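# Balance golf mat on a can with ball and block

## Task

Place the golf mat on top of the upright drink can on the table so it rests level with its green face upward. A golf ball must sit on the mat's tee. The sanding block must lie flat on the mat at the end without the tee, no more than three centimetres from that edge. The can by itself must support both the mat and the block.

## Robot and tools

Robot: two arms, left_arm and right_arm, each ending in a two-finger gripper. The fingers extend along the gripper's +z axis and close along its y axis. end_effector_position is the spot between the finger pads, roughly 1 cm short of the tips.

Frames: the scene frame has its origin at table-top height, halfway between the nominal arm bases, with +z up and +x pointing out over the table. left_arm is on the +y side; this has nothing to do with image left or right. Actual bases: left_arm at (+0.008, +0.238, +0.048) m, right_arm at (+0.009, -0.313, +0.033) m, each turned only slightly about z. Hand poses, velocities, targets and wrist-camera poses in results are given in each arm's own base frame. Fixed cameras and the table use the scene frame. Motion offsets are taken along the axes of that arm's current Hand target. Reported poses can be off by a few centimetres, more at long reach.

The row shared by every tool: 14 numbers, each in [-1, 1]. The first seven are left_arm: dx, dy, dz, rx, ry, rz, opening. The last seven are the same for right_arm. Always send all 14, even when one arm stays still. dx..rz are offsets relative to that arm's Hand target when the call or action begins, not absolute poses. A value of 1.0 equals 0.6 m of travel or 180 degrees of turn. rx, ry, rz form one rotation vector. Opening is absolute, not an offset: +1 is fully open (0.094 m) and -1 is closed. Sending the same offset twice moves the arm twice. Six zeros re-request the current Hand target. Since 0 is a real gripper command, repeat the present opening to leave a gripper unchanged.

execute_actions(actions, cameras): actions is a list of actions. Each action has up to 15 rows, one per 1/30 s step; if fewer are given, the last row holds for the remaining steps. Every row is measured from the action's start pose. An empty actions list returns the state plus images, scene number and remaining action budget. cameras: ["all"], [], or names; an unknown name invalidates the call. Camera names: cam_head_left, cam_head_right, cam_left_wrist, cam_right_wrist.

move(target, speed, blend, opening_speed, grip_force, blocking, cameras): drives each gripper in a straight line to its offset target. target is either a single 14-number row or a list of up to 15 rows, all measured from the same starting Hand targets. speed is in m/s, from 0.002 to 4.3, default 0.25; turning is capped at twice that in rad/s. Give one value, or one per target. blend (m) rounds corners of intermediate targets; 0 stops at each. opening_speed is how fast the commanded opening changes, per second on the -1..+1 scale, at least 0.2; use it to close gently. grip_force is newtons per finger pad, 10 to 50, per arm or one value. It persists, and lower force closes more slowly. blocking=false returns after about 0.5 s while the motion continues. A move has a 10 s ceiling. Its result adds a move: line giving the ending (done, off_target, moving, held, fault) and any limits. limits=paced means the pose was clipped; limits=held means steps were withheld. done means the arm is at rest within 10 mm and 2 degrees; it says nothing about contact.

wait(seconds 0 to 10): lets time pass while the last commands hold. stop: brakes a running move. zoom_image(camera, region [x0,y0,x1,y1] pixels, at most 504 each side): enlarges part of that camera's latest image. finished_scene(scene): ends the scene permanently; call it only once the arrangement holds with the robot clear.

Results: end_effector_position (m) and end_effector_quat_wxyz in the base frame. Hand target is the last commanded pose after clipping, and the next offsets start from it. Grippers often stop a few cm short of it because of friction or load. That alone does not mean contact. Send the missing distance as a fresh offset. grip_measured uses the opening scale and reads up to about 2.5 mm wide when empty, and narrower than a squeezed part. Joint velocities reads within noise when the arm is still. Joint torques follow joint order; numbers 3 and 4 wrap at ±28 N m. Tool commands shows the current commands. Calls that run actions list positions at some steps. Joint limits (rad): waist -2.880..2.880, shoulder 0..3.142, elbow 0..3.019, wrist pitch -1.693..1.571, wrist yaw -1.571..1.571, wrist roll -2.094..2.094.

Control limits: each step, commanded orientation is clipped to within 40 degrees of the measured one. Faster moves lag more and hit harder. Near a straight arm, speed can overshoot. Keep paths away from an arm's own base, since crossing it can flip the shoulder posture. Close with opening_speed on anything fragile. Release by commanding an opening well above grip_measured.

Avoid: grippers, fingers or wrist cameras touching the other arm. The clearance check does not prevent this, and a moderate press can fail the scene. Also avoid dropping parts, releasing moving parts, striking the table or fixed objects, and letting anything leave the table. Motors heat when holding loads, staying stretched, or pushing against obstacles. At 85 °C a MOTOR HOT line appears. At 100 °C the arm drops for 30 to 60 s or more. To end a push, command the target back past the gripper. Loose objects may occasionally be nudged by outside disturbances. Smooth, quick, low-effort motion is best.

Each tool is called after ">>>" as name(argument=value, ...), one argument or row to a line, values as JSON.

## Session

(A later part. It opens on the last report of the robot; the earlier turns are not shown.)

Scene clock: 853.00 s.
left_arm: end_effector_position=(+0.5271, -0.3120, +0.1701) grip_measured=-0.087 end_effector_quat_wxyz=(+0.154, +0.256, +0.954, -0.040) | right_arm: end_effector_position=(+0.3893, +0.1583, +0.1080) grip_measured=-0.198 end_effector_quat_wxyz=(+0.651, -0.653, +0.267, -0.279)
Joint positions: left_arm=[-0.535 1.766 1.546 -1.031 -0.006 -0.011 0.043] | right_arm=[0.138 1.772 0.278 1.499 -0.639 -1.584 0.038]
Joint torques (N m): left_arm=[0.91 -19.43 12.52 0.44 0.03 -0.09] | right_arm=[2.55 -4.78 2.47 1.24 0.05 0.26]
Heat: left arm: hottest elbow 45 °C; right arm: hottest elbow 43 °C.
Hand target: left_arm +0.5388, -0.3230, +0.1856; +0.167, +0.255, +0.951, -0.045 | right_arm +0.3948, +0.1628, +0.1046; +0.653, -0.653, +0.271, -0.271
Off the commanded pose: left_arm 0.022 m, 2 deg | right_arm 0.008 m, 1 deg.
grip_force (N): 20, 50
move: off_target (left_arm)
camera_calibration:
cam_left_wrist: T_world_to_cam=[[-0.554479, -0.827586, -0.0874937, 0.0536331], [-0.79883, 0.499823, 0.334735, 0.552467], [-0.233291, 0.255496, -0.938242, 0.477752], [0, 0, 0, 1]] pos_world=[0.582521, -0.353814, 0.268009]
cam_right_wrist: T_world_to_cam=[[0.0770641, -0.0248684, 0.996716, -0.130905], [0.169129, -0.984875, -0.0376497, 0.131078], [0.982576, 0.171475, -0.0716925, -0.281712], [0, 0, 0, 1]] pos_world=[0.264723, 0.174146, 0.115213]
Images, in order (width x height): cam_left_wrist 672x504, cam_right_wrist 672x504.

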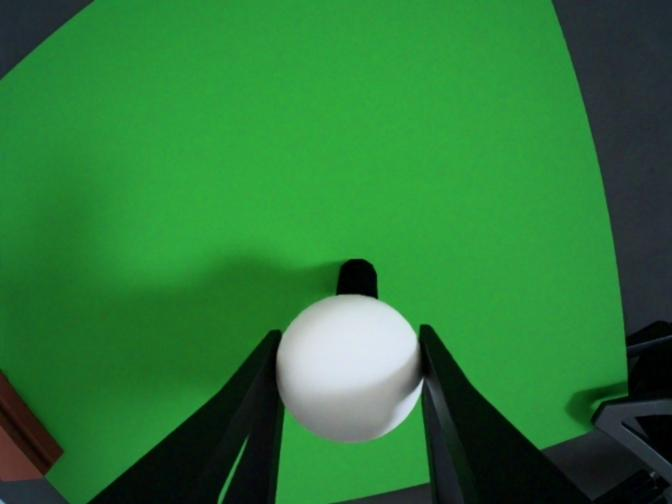

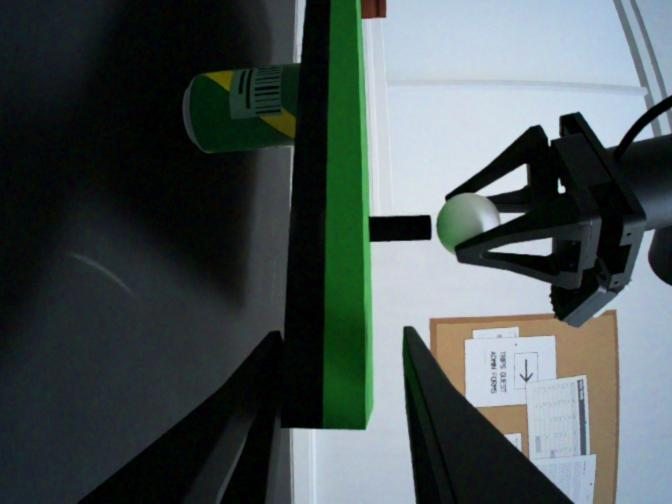

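>>> execute_actions(
  actions=[],
  cameras=["cam_head_left","cam_head_right"],
)

>>> zoom_image(
  camera="cam_head_right",
  region=[250, 70, 460, 230],
)

>>> zoom_image(
  camera="cam_head_left",
  region=[260, 70, 480, 230],
)

Scene clock: 854.90 s.
left_arm: end_effector_position=(+0.5271, -0.3120, +0.1701) grip_measured=-0.087 end_effector_quat_wxyz=(+0.154, +0.256, +0.954, -0.040) | right_arm: end_effector_position=(+0.3893, +0.1583, +0.1080) grip_measured=-0.198 end_effector_quat_wxyz=(+0.651, -0.653, +0.267, -0.279)
Joint positions: left_arm=[-0.535 1.766 1.546 -1.031 -0.006 -0.011 0.043] | right_arm=[0.138 1.772 0.278 1.499 -0.639 -1.584 0.038]
Joint velocities: within noise
Joint torques (N m): left_arm=[0.91 -19.49 12.45 0.47 0.02 -0.08] | right_arm=[1.14 -4.72 2.48 1.39 0.06 0.21]
Heat: left arm: hottest elbow 46 °C; right arm: hottest elbow 43 °C.
Hand target: left_arm +0.5388, -0.3230, +0.1856; +0.167, +0.255, +0.951, -0.045 | right_arm +0.3948, +0.1628, +0.1046; +0.653, -0.653, +0.271, -0.271
Tool commands: left_gripper/opening=-0.3 right_gripper/opening=-0.2
Off the commanded pose: left_arm 0.022 m, 2 deg | right_arm 0.008 m, 1 deg.
grip_force (N): 20, 50
Images, in order (width x height): cam_head_left 896x504, cam_head_right 896x504.

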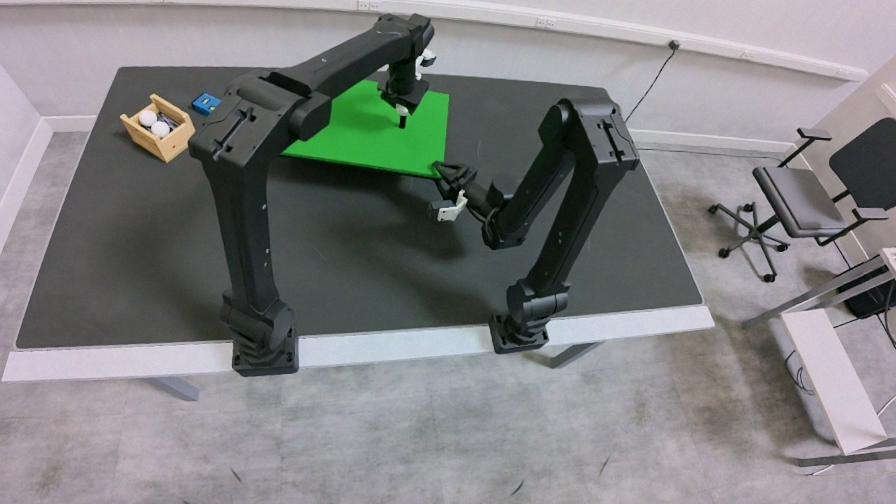

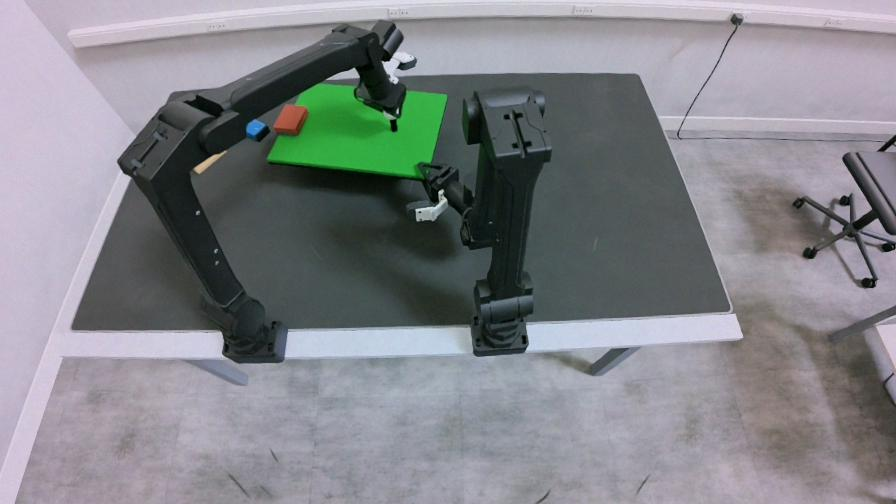

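Scaled by 2.400.

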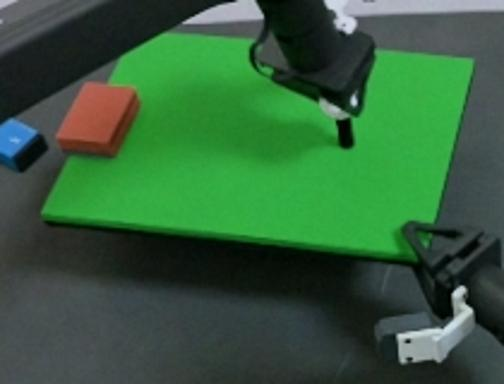

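Scaled by 2.291.

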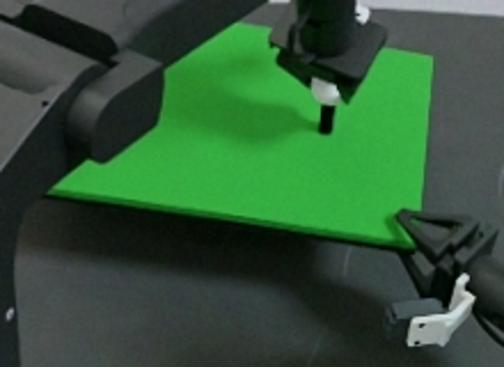

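>>> execute_actions(
  actions=[],
  cameras=["cam_left_wrist","cam_right_wrist"],
)

>>> zoom_image(
  camera="cam_right_wrist",
  region=[360, 180, 520, 290],
)

>>> zoom_image(
  camera="cam_right_wrist",
  region=[180, 300, 440, 504],
)

Scene clock: 859.60 s.
left_arm: end_effector_position=(+0.5271, -0.3120, +0.1701) grip_measured=-0.087 end_effector_quat_wxyz=(+0.154, +0.256, +0.954, -0.040) | right_arm: end_effector_position=(+0.3893, +0.1583, +0.1080) grip_measured=-0.198 end_effector_quat_wxyz=(+0.651, -0.653, +0.267, -0.279)
Joint positions: left_arm=[-0.535 1.766 1.546 -1.031 -0.006 -0.011 0.043] | right_arm=[0.138 1.772 0.278 1.499 -0.639 -1.584 0.038]
Joint velocities: within noise
Joint torques (N m): left_arm=[1.03 -19.08 12.41 0.43 0.03 -0.1] | right_arm=[2.9 -5.07 2.59 1.55 -0.02 0.21]
Heat: left arm: hottest elbow 47 °C; right arm: hottest elbow 43 °C.
Hand target: left_arm +0.5388, -0.3230, +0.1856; +0.167, +0.255, +0.951, -0.045 | right_arm +0.3948, +0.1628, +0.1046; +0.653, -0.653, +0.271, -0.271
Tool commands: left_gripper/opening=-0.3 right_gripper/opening=-0.2
Off the commanded pose: left_arm 0.022 m, 2 deg | right_arm 0.008 m, 1 deg.
grip_force (N): 20, 50
camera_calibration:
cam_left_wrist: T_world_to_cam=[[-0.554479, -0.827586, -0.0874937, 0.0536331], [-0.79883, 0.499823, 0.334735, 0.552467], [-0.233291, 0.255496, -0.938242, 0.477752], [0, 0, 0, 1]] pos_world=[0.582521, -0.353814, 0.268009]
cam_right_wrist: T_world_to_cam=[[0.0770641, -0.0248684, 0.996716, -0.130905], [0.169129, -0.984875, -0.0376497, 0.131078], [0.982576, 0.171475, -0.0716925, -0.281712], [0, 0, 0, 1]] pos_world=[0.264723, 0.174146, 0.115213]
Images, in order (width x height): cam_left_wrist 672x504, cam_right_wrist 672x504.

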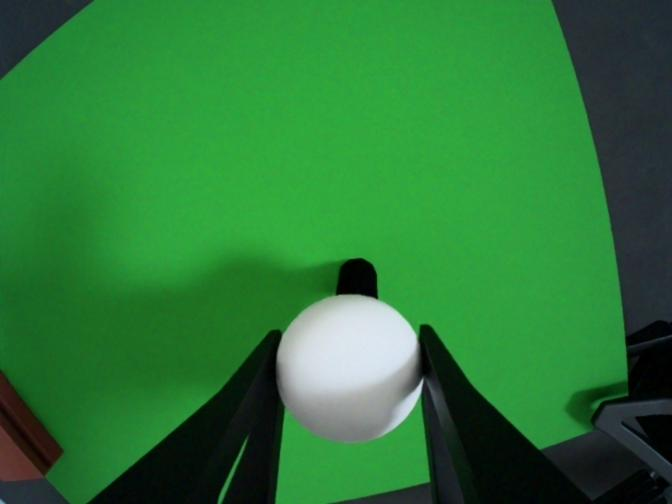

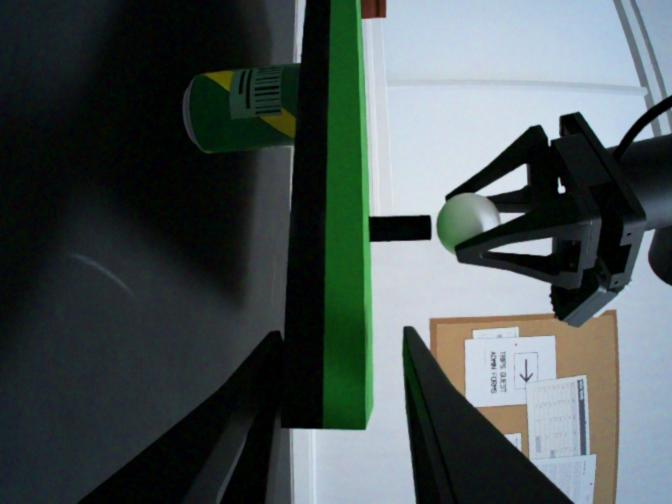

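Scaled by 3.150 from the camera's 672x504 image, which has a finer 960x720 frame.

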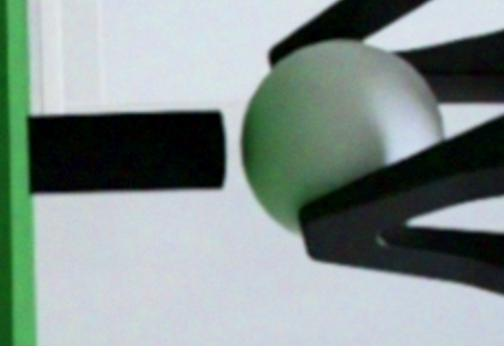

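Scaled by 1.938 from the camera's 672x504 image, which has a finer 960x720 frame.

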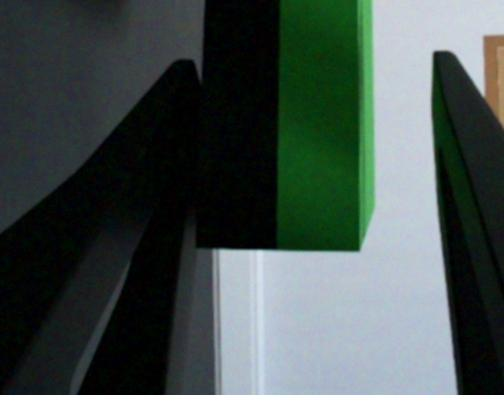

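>>> move(
  target=[-0.0045,0,-0.0125,0,0,0,-0.3,0,0,0,0,0,0,-0.2],
  speed=0.05,
)

Scene clock: 874.00 s.
left_arm: end_effector_position=(+0.5274, -0.3122, +0.1756) grip_measured=-0.087 end_effector_quat_wxyz=(+0.152, +0.256, +0.954, -0.040) | right_arm: end_effector_position=(+0.3893, +0.1583, +0.1080) grip_measured=-0.198 end_effector_quat_wxyz=(+0.651, -0.653, +0.267, -0.279)
Joint positions: left_arm=[-0.535 1.766 1.562 -1.051 -0.006 -0.011 0.043] | right_arm=[0.138 1.772 0.278 1.499 -0.639 -1.584 0.038]
Joint torques (N m): left_arm=[0.97 -19.78 12.42 0.46 0.04 -0.11] | right_arm=[2.9 -5.07 2.7 1.5 -0.03 0.2]
Heat: left arm: hottest elbow 49 °C; right arm: hottest elbow 43 °C.
Hand target: left_arm +0.5387, -0.3230, +0.1935; +0.167, +0.255, +0.951, -0.045 | right_arm +0.3948, +0.1628, +0.1046; +0.653, -0.653, +0.271, -0.271
Off the commanded pose: left_arm 0.024 m, 2 deg | right_arm 0.008 m, 1 deg.
grip_force (N): 20, 50
move: off_target (left_arm)

>>> move(
  target=[0.0348,-0.0002,0.029,0,0,0,-0.3,0,0,0,0,0,0,-0.2],
  speed=0.04,
)

Scene clock: 876.20 s.
left_arm: end_effector_position=(+0.5282, -0.3126, +0.1664) grip_measured=-0.087 end_effector_quat_wxyz=(+0.159, +0.255, +0.953, -0.041) | right_arm: end_effector_position=(+0.3893, +0.1583, +0.1080) grip_measured=-0.198 end_effector_quat_wxyz=(+0.651, -0.653, +0.267, -0.279)
Joint positions: left_arm=[-0.535 1.766 1.534 -1.01 -0.006 -0.011 0.043] | right_arm=[0.138 1.772 0.278 1.499 -0.639 -1.584 0.038]
Joint torques (N m): left_arm=[1.08 -21.6 7.87 1.69 0.02 -0.09] | right_arm=[2.61 -4.72 2.78 1.65 0.02 0.22]
Heat: left arm: hottest elbow 50 °C; right arm: hottest elbow 43 °C.
Hand target: left_arm +0.5269, -0.3163, +0.1701; +0.167, +0.255, +0.951, -0.045 | right_arm +0.3948, +0.1628, +0.1046; +0.653, -0.653, +0.271, -0.271
Off the commanded pose: left_arm 0.005 m, 1 deg | right_arm 0.008 m, 1 deg.
grip_force (N): 20, 50
move: done

>>> execute_actions(
  actions=[],
  cameras=["cam_left_wrist","cam_right_wrist"],
)

>>> zoom_image(
  camera="cam_right_wrist",
  region=[360, 180, 520, 290],
)

>>> zoom_image(
  camera="cam_left_wrist",
  region=[270, 220, 450, 450],
)

Scene clock: 877.10 s.
left_arm: end_effector_position=(+0.5282, -0.3126, +0.1664) grip_measured=-0.087 end_effector_quat_wxyz=(+0.159, +0.255, +0.953, -0.041) | right_arm: end_effector_position=(+0.3893, +0.1583, +0.1080) grip_measured=-0.198 end_effector_quat_wxyz=(+0.651, -0.653, +0.267, -0.279)
Joint positions: left_arm=[-0.535 1.766 1.534 -1.01 -0.006 -0.011 0.043] | right_arm=[0.138 1.772 0.278 1.499 -0.639 -1.584 0.038]
Joint velocities: within noise
Joint torques (N m): left_arm=[1.03 -21.66 7.73 1.68 0.03 -0.07] | right_arm=[2.02 -4.84 2.65 1.33 -0.02 0.26]
Heat: left arm: hottest elbow 50 °C; right arm: hottest elbow 43 °C.
Hand target: left_arm +0.5269, -0.3163, +0.1701; +0.167, +0.255, +0.951, -0.045 | right_arm +0.3948, +0.1628, +0.1046; +0.653, -0.653, +0.271, -0.271
Tool commands: left_gripper/opening=-0.3 right_gripper/opening=-0.2
Off the commanded pose: left_arm 0.005 m, 1 deg | right_arm 0.008 m, 1 deg.
grip_force (N): 20, 50
camera_calibration:
cam_left_wrist: T_world_to_cam=[[-0.55375, -0.828021, -0.0879877, 0.0529249], [-0.801533, 0.501419, 0.325767, 0.558342], [-0.225624, 0.250919, -0.941347, 0.469801], [0, 0, 0, 1]] pos_world=[0.582834, -0.354022, 0.265012]
cam_right_wrist: T_world_to_cam=[[0.0770641, -0.0248684, 0.996716, -0.130905], [0.169129, -0.984875, -0.0376497, 0.131078], [0.982576, 0.171475, -0.0716925, -0.281712], [0, 0, 0, 1]] pos_world=[0.264723, 0.174146, 0.115213]
Images, in order (width x height): cam_left_wrist 672x504, cam_right_wrist 672x504.

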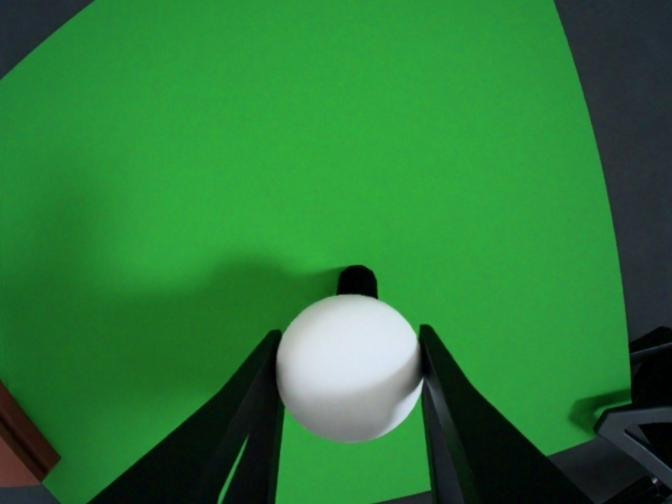

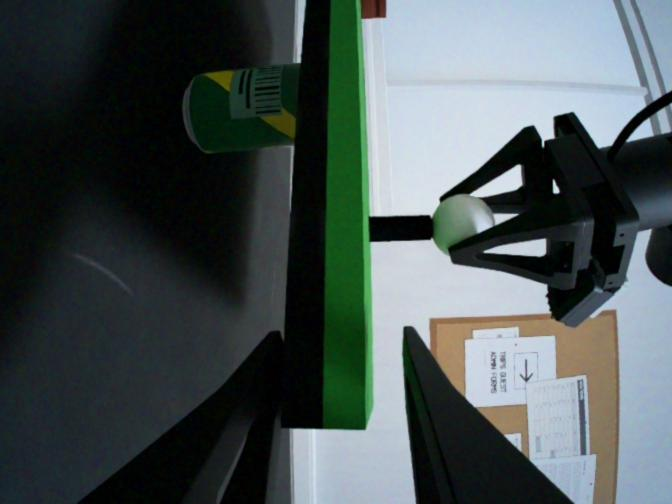

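Scaled by 3.150 from the camera's 672x504 image, which has a finer 960x720 frame.

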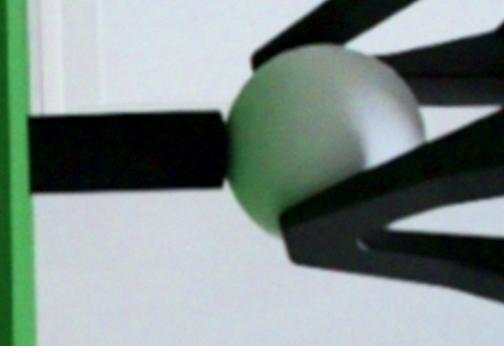

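Scaled by 2.191 from the camera's 672x504 image, which has a finer 960x720 frame.

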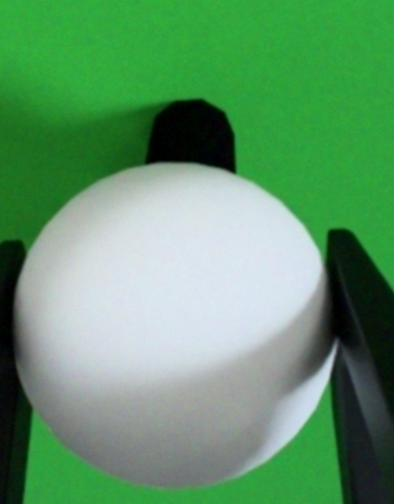

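>>> move(
  target=[0.0013,-0.0007,0.0048,0,0,0,-0.3,0,0,0,0,0,0,-0.2],
  speed=0.02,
  cameras=["cam_left_wrist","cam_right_wrist"],
)

>>> zoom_image(
  camera="cam_right_wrist",
  region=[360, 180, 520, 290],
)

Scene clock: 879.60 s.
left_arm: end_effector_position=(+0.5296, -0.3135, +0.1670) grip_measured=-0.087 end_effector_quat_wxyz=(+0.162, +0.255, +0.952, -0.042) | right_arm: end_effector_position=(+0.3893, +0.1583, +0.1080) grip_measured=-0.198 end_effector_quat_wxyz=(+0.651, -0.653, +0.267, -0.279)
Joint positions: left_arm=[-0.535 1.766 1.534 -1.003 -0.006 -0.011 0.043] | right_arm=[0.138 1.772 0.278 1.499 -0.639 -1.584 0.038]
Joint torques (N m): left_arm=[0.85 -21.42 7.54 1.62 0.02 -0.1] | right_arm=[2.2 -5.71 2.84 1.74 -0.09 0.2]
Heat: left arm: hottest elbow 49 °C; right arm: hottest elbow 43 °C.
Hand target: left_arm +0.5269, -0.3168, +0.1672; +0.167, +0.255, +0.951, -0.045 | right_arm +0.3948, +0.1628, +0.1046; +0.653, -0.653, +0.271, -0.271
Off the commanded pose: left_arm 0.004 m, 1 deg | right_arm 0.008 m, 1 deg.
grip_force (N): 20, 50
move: done
camera_calibration:
cam_left_wrist: T_world_to_cam=[[-0.553258, -0.82831, -0.0883579, 0.0526961], [-0.803426, 0.502582, 0.319247, 0.56209], [-0.220028, 0.247615, -0.943544, 0.467179], [0, 0, 0, 1]] pos_world=[0.583544, -0.354528, 0.266015]
cam_right_wrist: T_world_to_cam=[[0.0770641, -0.0248684, 0.996716, -0.130905], [0.169129, -0.984875, -0.0376497, 0.131078], [0.982576, 0.171475, -0.0716925, -0.281712], [0, 0, 0, 1]] pos_world=[0.264723, 0.174146, 0.115213]
Images, in order (width x height): cam_left_wrist 672x504, cam_right_wrist 672x504.

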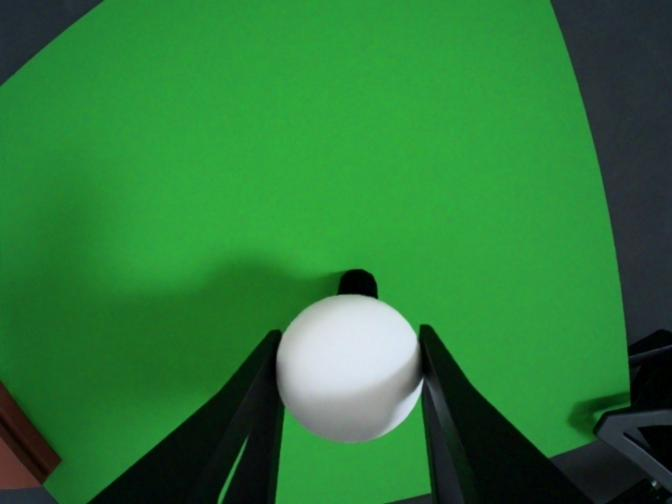

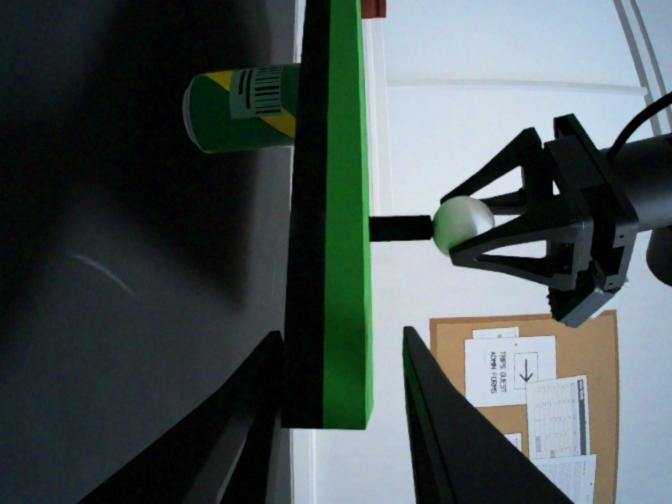

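Scaled by 3.150 from the camera's 672x504 image, which has a finer 960x720 frame.

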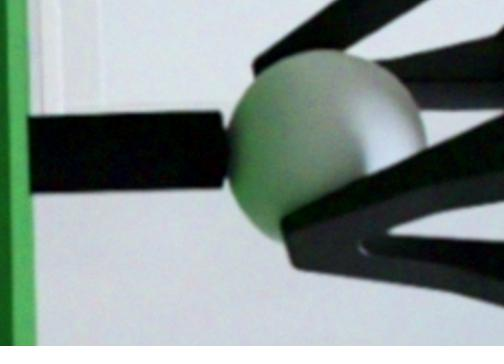

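>>> move(
  target=[0.0043,-0.0013,0.0055,0,0,0,-0.3,0,0,0,0,0,0,-0.2],
  speed=0.02,
  cameras=["cam_left_wrist","cam_right_wrist"],
)

>>> zoom_image(
  camera="cam_right_wrist",
  region=[360, 180, 520, 290],
)

Scene clock: 881.47 s.
left_arm: end_effector_position=(+0.5291, -0.3134, +0.1642) grip_measured=-0.087 end_effector_quat_wxyz=(+0.164, +0.255, +0.952, -0.043) | right_arm: end_effector_position=(+0.3893, +0.1583, +0.1080) grip_measured=-0.198 end_effector_quat_wxyz=(+0.651, -0.653, +0.267, -0.279)
Joint positions: left_arm=[-0.536 1.764 1.524 -0.99 -0.006 -0.011 0.043] | right_arm=[0.138 1.772 0.278 1.499 -0.639 -1.584 0.038]
Joint torques (N m): left_arm=[0.85 -21.48 7.43 1.63 -0.05 -0.12] | right_arm=[2.02 -5.13 2.78 1.42 0.02 0.2]
Heat: left arm: hottest elbow 49 °C; right arm: hottest elbow 43 °C.
Hand target: left_arm +0.5253, -0.3170, +0.1632; +0.167, +0.256, +0.951, -0.045 | right_arm +0.3948, +0.1628, +0.1046; +0.653, -0.653, +0.271, -0.271
Off the commanded pose: left_arm 0.005 m, 0 deg | right_arm 0.008 m, 1 deg.
grip_force (N): 20, 50
move: done
camera_calibration:
cam_left_wrist: T_world_to_cam=[[-0.553284, -0.828274, -0.088535, 0.0522821], [-0.804271, 0.503512, 0.315631, 0.563893], [-0.216851, 0.24584, -0.944743, 0.462528], [0, 0, 0, 1]] pos_world=[0.58275, -0.354331, 0.263616]
cam_right_wrist: T_world_to_cam=[[0.0770641, -0.0248684, 0.996716, -0.130905], [0.169129, -0.984875, -0.0376497, 0.131078], [0.982576, 0.171475, -0.0716925, -0.281712], [0, 0, 0, 1]] pos_world=[0.264723, 0.174146, 0.115213]
Images, in order (width x height): cam_left_wrist 672x504, cam_right_wrist 672x504.

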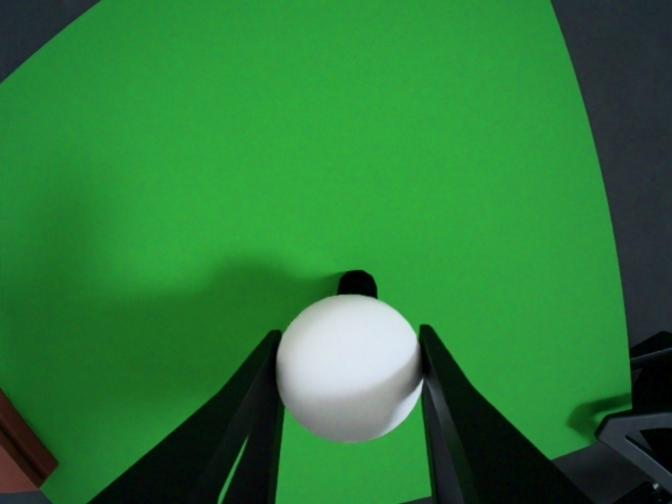

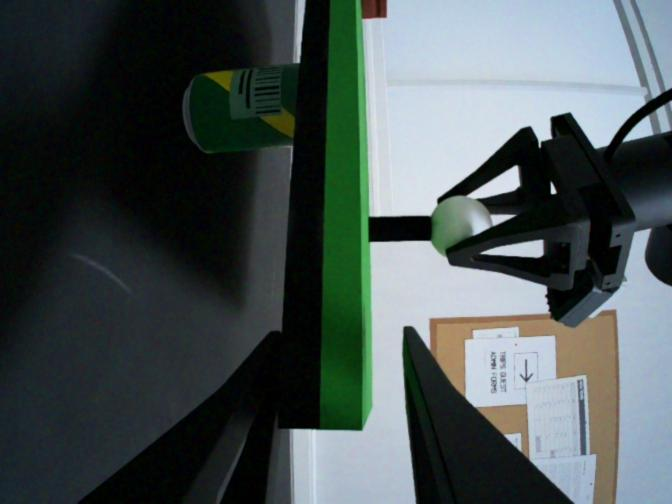

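Scaled by 3.150 from the camera's 672x504 image, which has a finer 960x720 frame.

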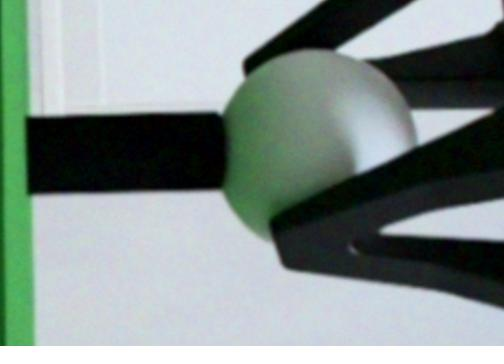

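>>> move(
  target=[0,0,0,0,0,0,0.3,0,0,0,0,0,0,-0.2],
  opening_speed=0.25,
  cameras=["cam_left_wrist","cam_right_wrist"],
)

>>> zoom_image(
  camera="cam_right_wrist",
  region=[360, 180, 520, 290],
)

Scene clock: 885.47 s.
left_arm: end_effector_position=(+0.5281, -0.3129, +0.1627) grip_measured=+0.297 end_effector_quat_wxyz=(+0.162, +0.255, +0.952, -0.042) | right_arm: end_effector_position=(+0.3893, +0.1583, +0.1080) grip_measured=-0.198 end_effector_quat_wxyz=(+0.651, -0.653, +0.267, -0.279)
Joint positions: left_arm=[-0.536 1.764 1.52 -0.99 -0.006 -0.011 0.061] | right_arm=[0.138 1.772 0.278 1.499 -0.639 -1.584 0.038]
Joint torques (N m): left_arm=[0.67 -21.25 7.62 1.55 -0.02 -0.11] | right_arm=[1.44 -5.3 2.66 1.43 0 0.26]
Heat: left arm: hottest elbow 49 °C; right arm: hottest elbow 43 °C.
Hand target: left_arm +0.5252, -0.3169, +0.1630; +0.167, +0.256, +0.951, -0.045 | right_arm +0.3948, +0.1628, +0.1046; +0.653, -0.653, +0.271, -0.271
Off the commanded pose: left_arm 0.005 m, 1 deg | right_arm 0.008 m, 1 deg.
grip_force (N): 20, 50
move: done
camera_calibration:
cam_left_wrist: T_world_to_cam=[[-0.553575, -0.828097, -0.0883689, 0.0522548], [-0.803316, 0.502979, 0.318896, 0.562093], [-0.219629, 0.247521, -0.943661, 0.462504], [0, 0, 0, 1]] pos_world=[0.582045, -0.353928, 0.261815]
cam_right_wrist: T_world_to_cam=[[0.0770641, -0.0248684, 0.996716, -0.130905], [0.169129, -0.984875, -0.0376497, 0.131078], [0.982576, 0.171475, -0.0716925, -0.281712], [0, 0, 0, 1]] pos_world=[0.264723, 0.174146, 0.115213]
Images, in order (width x height): cam_left_wrist 672x504, cam_right_wrist 672x504.

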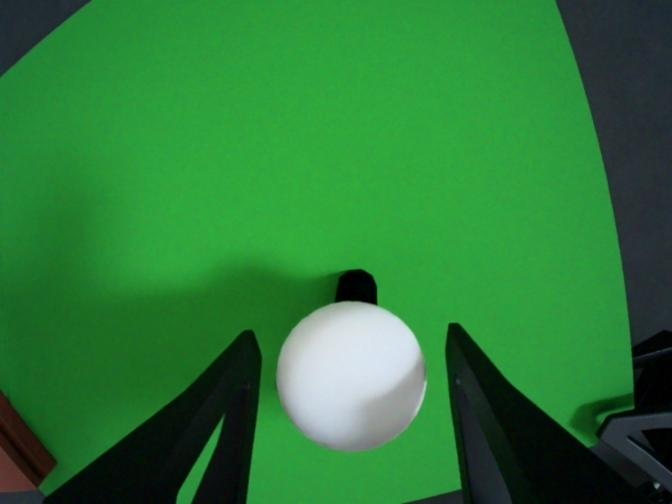

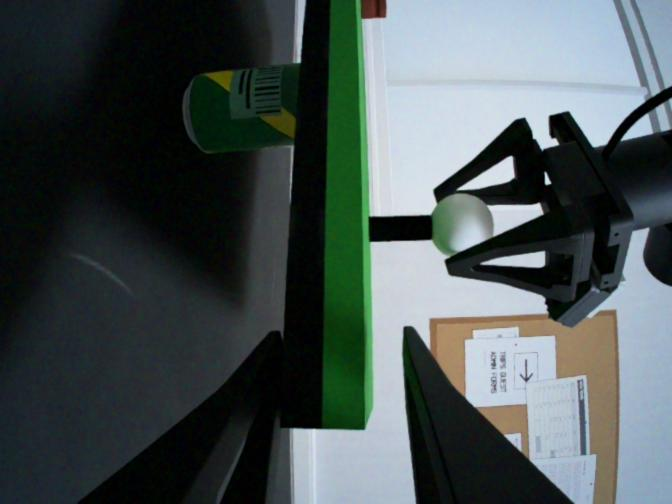

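Scaled by 3.150 from the camera's 672x504 image, which has a finer 960x720 frame.

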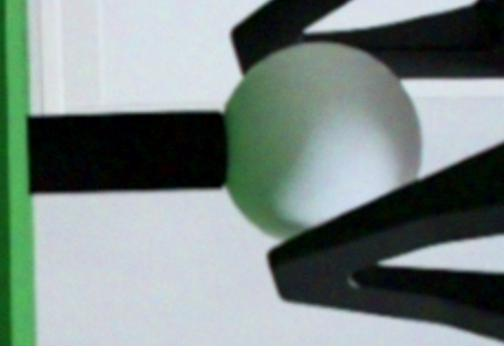

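>>> move(
  target=[0,0,-0.16,0,0,0,0.3,0,0,0,0,0,0,-0.2],
  speed=0.08,
  cameras=["cam_left_wrist","cam_right_wrist"],
)

Scene clock: 889.03 s.
left_arm: end_effector_position=(+0.4903, -0.2907, +0.2274) grip_measured=+0.298 end_effector_quat_wxyz=(+0.146, +0.256, +0.955, -0.038) | right_arm: end_effector_position=(+0.3893, +0.1583, +0.1080) grip_measured=-0.198 end_effector_quat_wxyz=(+0.651, -0.653, +0.267, -0.279)
Joint positions: left_arm=[-0.536 1.64 1.537 -1.164 -0.006 -0.011 0.061] | right_arm=[0.138 1.772 0.278 1.499 -0.639 -1.584 0.038]
Joint torques (N m): left_arm=[0.62 -19.43 12.27 0.35 -0.03 -0.09] | right_arm=[1.38 -5.07 2.89 1.46 0.02 0.22]
Heat: left arm: hottest elbow 48 °C; right arm: hottest elbow 43 °C.
Hand target: left_arm +0.4970, -0.3005, +0.2532; +0.167, +0.256, +0.951, -0.045 | right_arm +0.3948, +0.1628, +0.1046; +0.653, -0.653, +0.271, -0.271
Off the commanded pose: left_arm 0.028 m, 3 deg | right_arm 0.008 m, 1 deg.
grip_force (N): 20, 50
move: off_target (left_arm)
camera_calibration:
cam_left_wrist: T_world_to_cam=[[-0.555764, -0.82684, -0.0863841, 0.0564304], [-0.794031, 0.49717, 0.349765, 0.48661], [-0.246252, 0.262979, -0.932846, 0.524876], [0, 0, 0, 1]] pos_world=[0.546997, -0.3333, 0.324304]
cam_right_wrist: T_world_to_cam=[[0.0770641, -0.0248684, 0.996716, -0.130905], [0.169129, -0.984875, -0.0376497, 0.131078], [0.982576, 0.171475, -0.0716925, -0.281712], [0, 0, 0, 1]] pos_world=[0.264723, 0.174146, 0.115213]
Images, in order (width x height): cam_left_wrist 672x504, cam_right_wrist 672x504.

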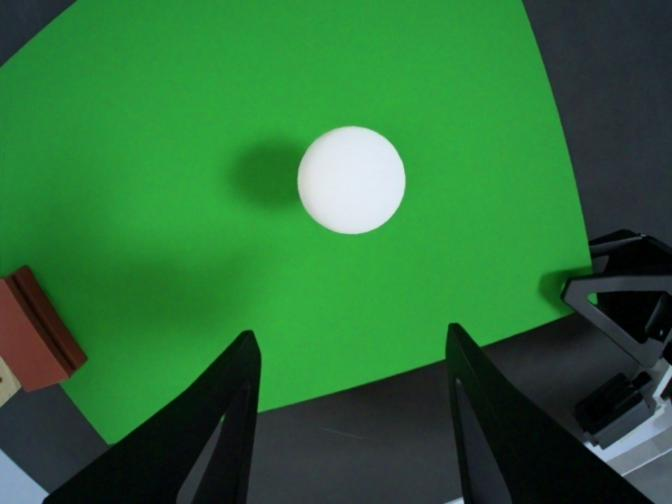

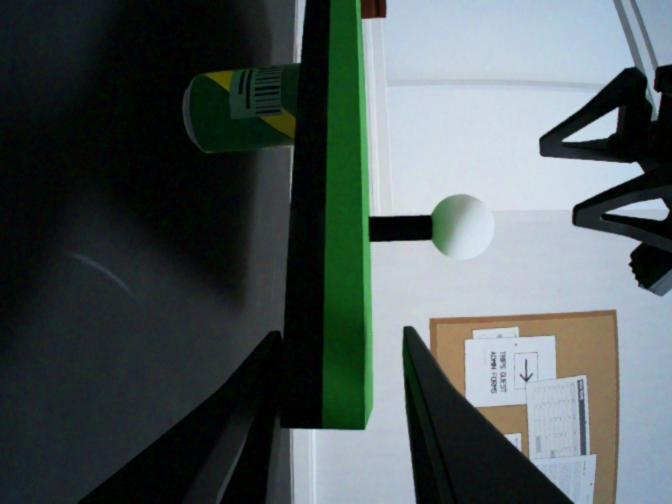

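>>> move(
  target=[0,0,-0.1,0,0,0,0.3,0,0.0117,0,0,0,0,-0.2],
  speed=0.06,
  cameras=["cam_right_wrist"],
)

>>> zoom_image(
  camera="cam_right_wrist",
  region=[180, 300, 440, 504],
)

Scene clock: 892.07 s.
left_arm: end_effector_position=(+0.4749, -0.2820, +0.2820) grip_measured=+0.298 end_effector_quat_wxyz=(+0.145, +0.256, +0.955, -0.038) | right_arm: end_effector_position=(+0.3902, +0.1584, +0.0959) grip_measured=-0.198 end_effector_quat_wxyz=(+0.646, -0.658, +0.276, -0.271)
Joint positions: left_arm=[-0.537 1.591 1.62 -1.3 -0.006 -0.012 0.061] | right_arm=[0.138 1.81 0.283 1.505 -0.639 -1.584 0.038]
Joint torques (N m): left_arm=[0.91 -18.49 12.41 0.49 -0.04 -0.1] | right_arm=[2.61 -4.48 2.43 2.65 -0.02 0.21]
Heat: left arm: hottest elbow 49 °C; right arm: hottest elbow 43 °C.
Hand target: left_arm +0.4792, -0.2903, +0.3098; +0.167, +0.256, +0.951, -0.045 | right_arm +0.3948, +0.1629, +0.0974; +0.653, -0.654, +0.271, -0.271
Off the commanded pose: left_arm 0.029 m, 3 deg | right_arm 0.007 m, 1 deg.
grip_force (N): 20, 50
move: off_target (left_arm)
camera_calibration:
cam_right_wrist: T_world_to_cam=[[0.10342, -0.0212826, 0.99441, -0.129603], [0.168146, -0.985007, -0.0385687, 0.13114], [0.980322, 0.171194, -0.0982908, -0.279962], [0, 0, 0, 1]] pos_world=[0.265806, 0.174344, 0.106419]
Images, in order (width x height): cam_right_wrist 672x504.

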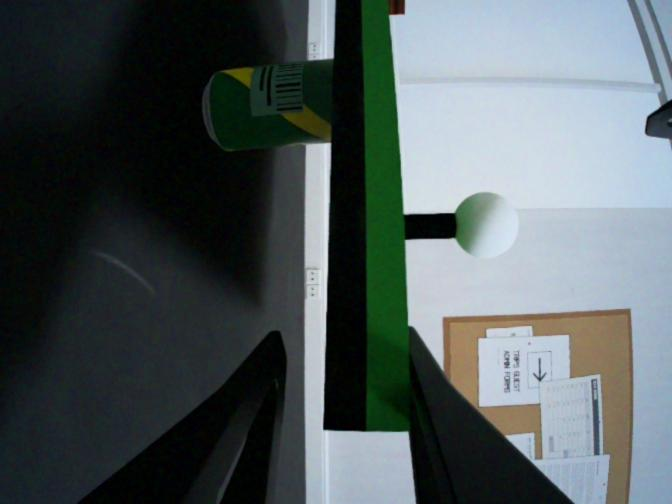

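Scaled by 1.938 from the camera's 672x504 image, which has a finer 960x720 frame.

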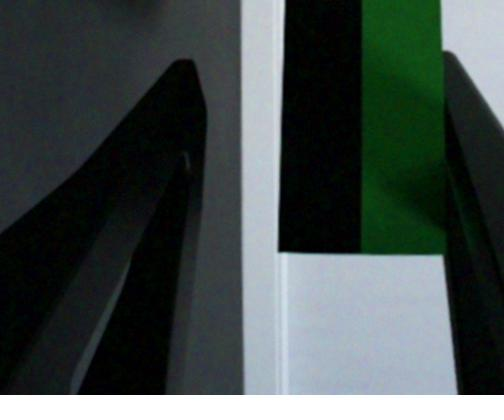

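>>> move(
  target=[0,0,0,0,0,0,0.3,0,0,0,0,0,0,0.4],
  opening_speed=0.4,
  cameras=["cam_right_wrist"],
)

>>> zoom_image(
  camera="cam_right_wrist",
  region=[180, 300, 440, 504],
)

Scene clock: 895.30 s.
left_arm: end_effector_position=(+0.4749, -0.2820, +0.2820) grip_measured=+0.298 end_effector_quat_wxyz=(+0.145, +0.256, +0.955, -0.038) | right_arm: end_effector_position=(+0.3901, +0.1584, +0.0952) grip_measured=+0.397 end_effector_quat_wxyz=(+0.646, -0.658, +0.276, -0.271)
Joint positions: left_arm=[-0.537 1.591 1.62 -1.3 -0.006 -0.012 0.061] | right_arm=[0.138 1.812 0.283 1.505 -0.639 -1.584 0.066]
Joint torques (N m): left_arm=[0.5 -18.49 12.44 0.4 -0.03 -0.13] | right_arm=[1.49 -5.07 2.36 2.81 0.01 0.21]
Heat: left arm: hottest elbow 48 °C; right arm: hottest elbow 42 °C.
Hand target: left_arm +0.4792, -0.2903, +0.3098; +0.167, +0.256, +0.951, -0.045 | right_arm +0.3948, +0.1629, +0.0975; +0.653, -0.654, +0.271, -0.271
Off the commanded pose: left_arm 0.029 m, 3 deg | right_arm 0.007 m, 1 deg.
grip_force (N): 20, 50
move: off_target (left_arm)
camera_calibration:
cam_right_wrist: T_world_to_cam=[[0.105298, -0.0209917, 0.994219, -0.129633], [0.168103, -0.985013, -0.0386012, 0.131154], [0.980129, 0.171196, -0.100191, -0.279659], [0, 0, 0, 1]] pos_world=[0.265705, 0.174344, 0.105927]
Images, in order (width x height): cam_right_wrist 672x504.

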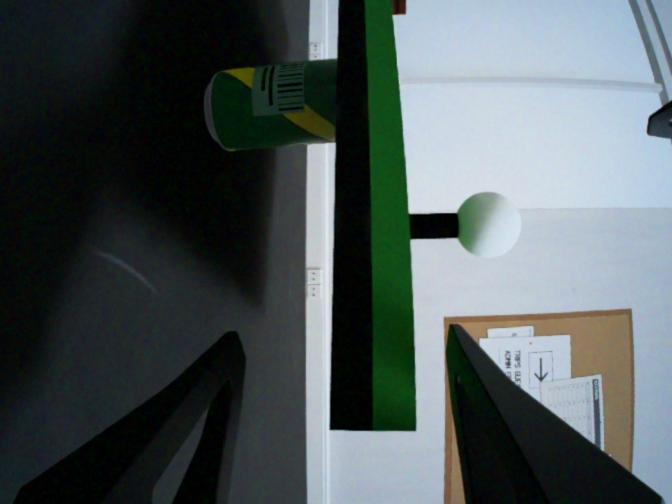

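Scaled by 1.938 from the camera's 672x504 image, which has a finer 960x720 frame.

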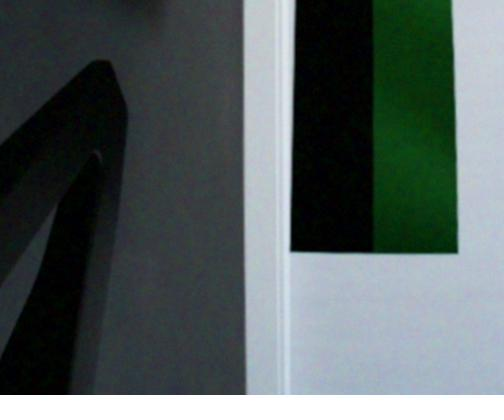

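>>> move(
  target=[
    [0,0,0,0,0,0,0.3,0,0,0,0,0,0,0.8],
    [0,0,0,0,0,0,0.3,0,0,-0.2,0,0,0,0.8],
  ],
  speed=0.1,
  cameras=["all"],
)

Scene clock: 899.00 s.
left_arm: end_effector_position=(+0.4749, -0.2820, +0.2820) grip_measured=+0.298 end_effector_quat_wxyz=(+0.145, +0.256, +0.955, -0.038) | right_arm: end_effector_position=(+0.3109, +0.0807, +0.0907) grip_measured=+0.798 end_effector_quat_wxyz=(+0.641, -0.669, +0.287, -0.245)
Joint positions: left_arm=[-0.537 1.591 1.62 -1.3 -0.006 -0.012 0.061] | right_arm=[-0.225 1.762 0.088 1.561 -1.023 -1.627 0.084]
Joint torques (N m): left_arm=[0.79 -18.67 12.44 0.42 -0.03 -0.11] | right_arm=[0.21 -5.01 -0.31 2.45 -0.2 -0.08]
Heat: left arm: hottest elbow 48 °C; right arm: hottest elbow 42 °C.
Hand target: left_arm +0.4792, -0.2903, +0.3098; +0.167, +0.256, +0.951, -0.045 | right_arm +0.3099, +0.0781, +0.0976; +0.653, -0.653, +0.271, -0.271
Off the commanded pose: left_arm 0.029 m, 3 deg | right_arm 0.008 m, 4 deg.
joint sent to its limit (right arm) — joint 4 (wrist pitch), upper limit. The joint targets still meet the commanded pose.
grip_force (N): 20, 50
move: off_target (left_arm, right_arm)
camera_calibration:
cam_left_wrist: T_world_to_cam=[[-0.556019, -0.826717, -0.0859164, 0.0598103], [-0.792854, 0.496525, 0.353335, 0.449288], [-0.249448, 0.26458, -0.931543, 0.571324], [0, 0, 0, 1]] pos_world=[0.531991, -0.324797, 0.378603]
cam_right_wrist: T_world_to_cam=[[0.161413, -0.0175407, 0.986731, -0.135455], [0.18776, -0.981034, -0.0481538, 0.0621851], [0.968861, 0.193041, -0.155058, -0.182443], [0, 0, 0, 1]] pos_world=[0.18695, 0.0938486, 0.108363]

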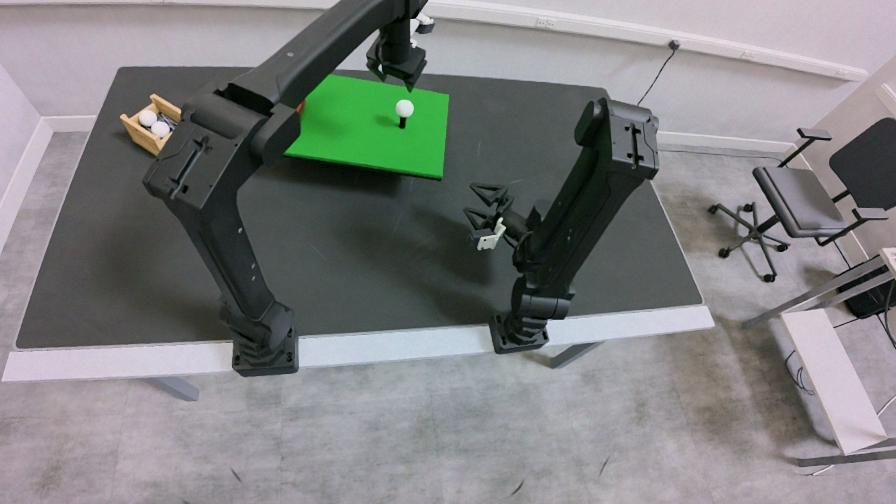

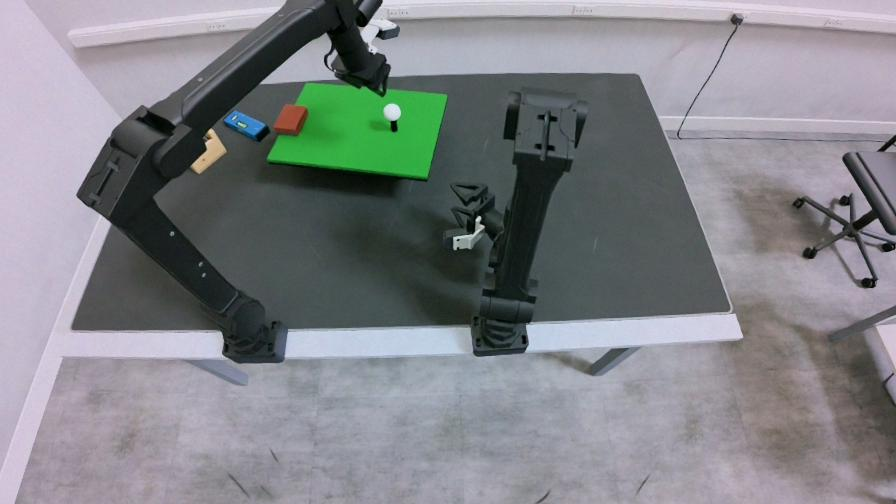

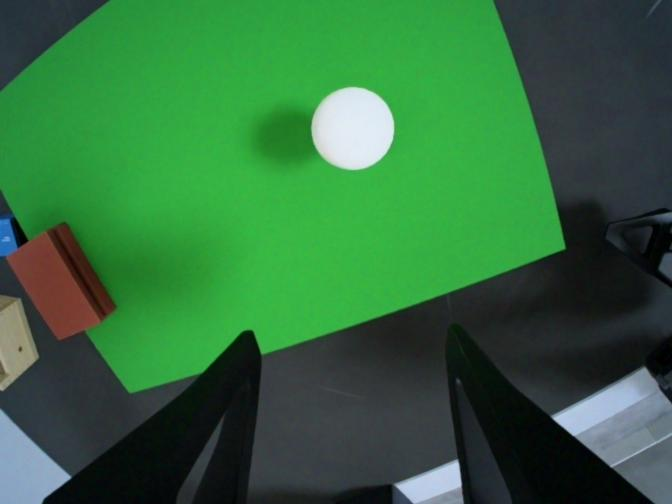

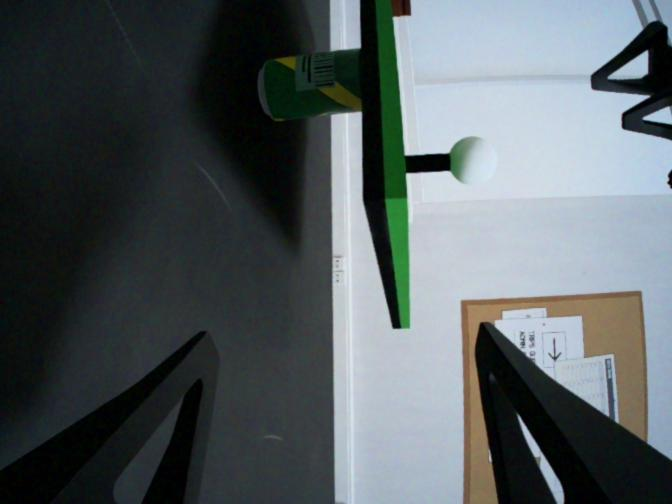

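>>> zoom_image(
  camera="cam_right_wrist",
  region=[240, 0, 520, 340],
)

>>> zoom_image(
  camera="cam_head_right",
  region=[250, 70, 460, 200],
)

>>> zoom_image(
  camera="cam_head_left",
  region=[260, 60, 470, 190],
)

Scaled by 1.482 from the camera's 672x504 image, which has a finer 960x720 frame.

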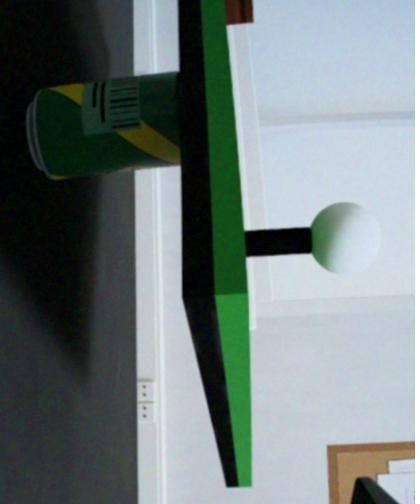

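Scaled by 2.400.

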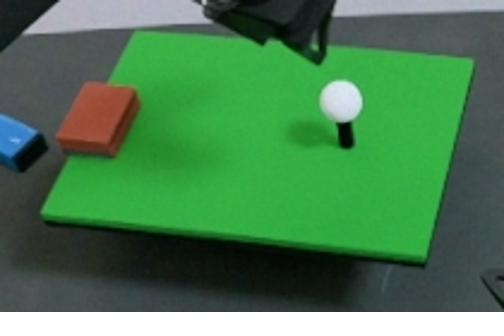

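Scaled by 2.400.

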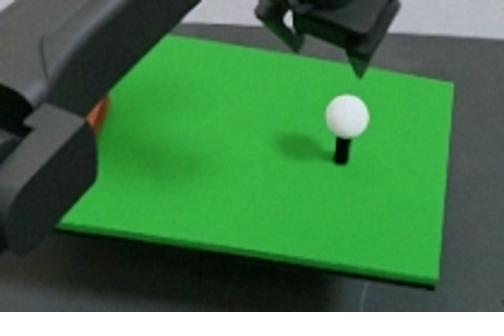

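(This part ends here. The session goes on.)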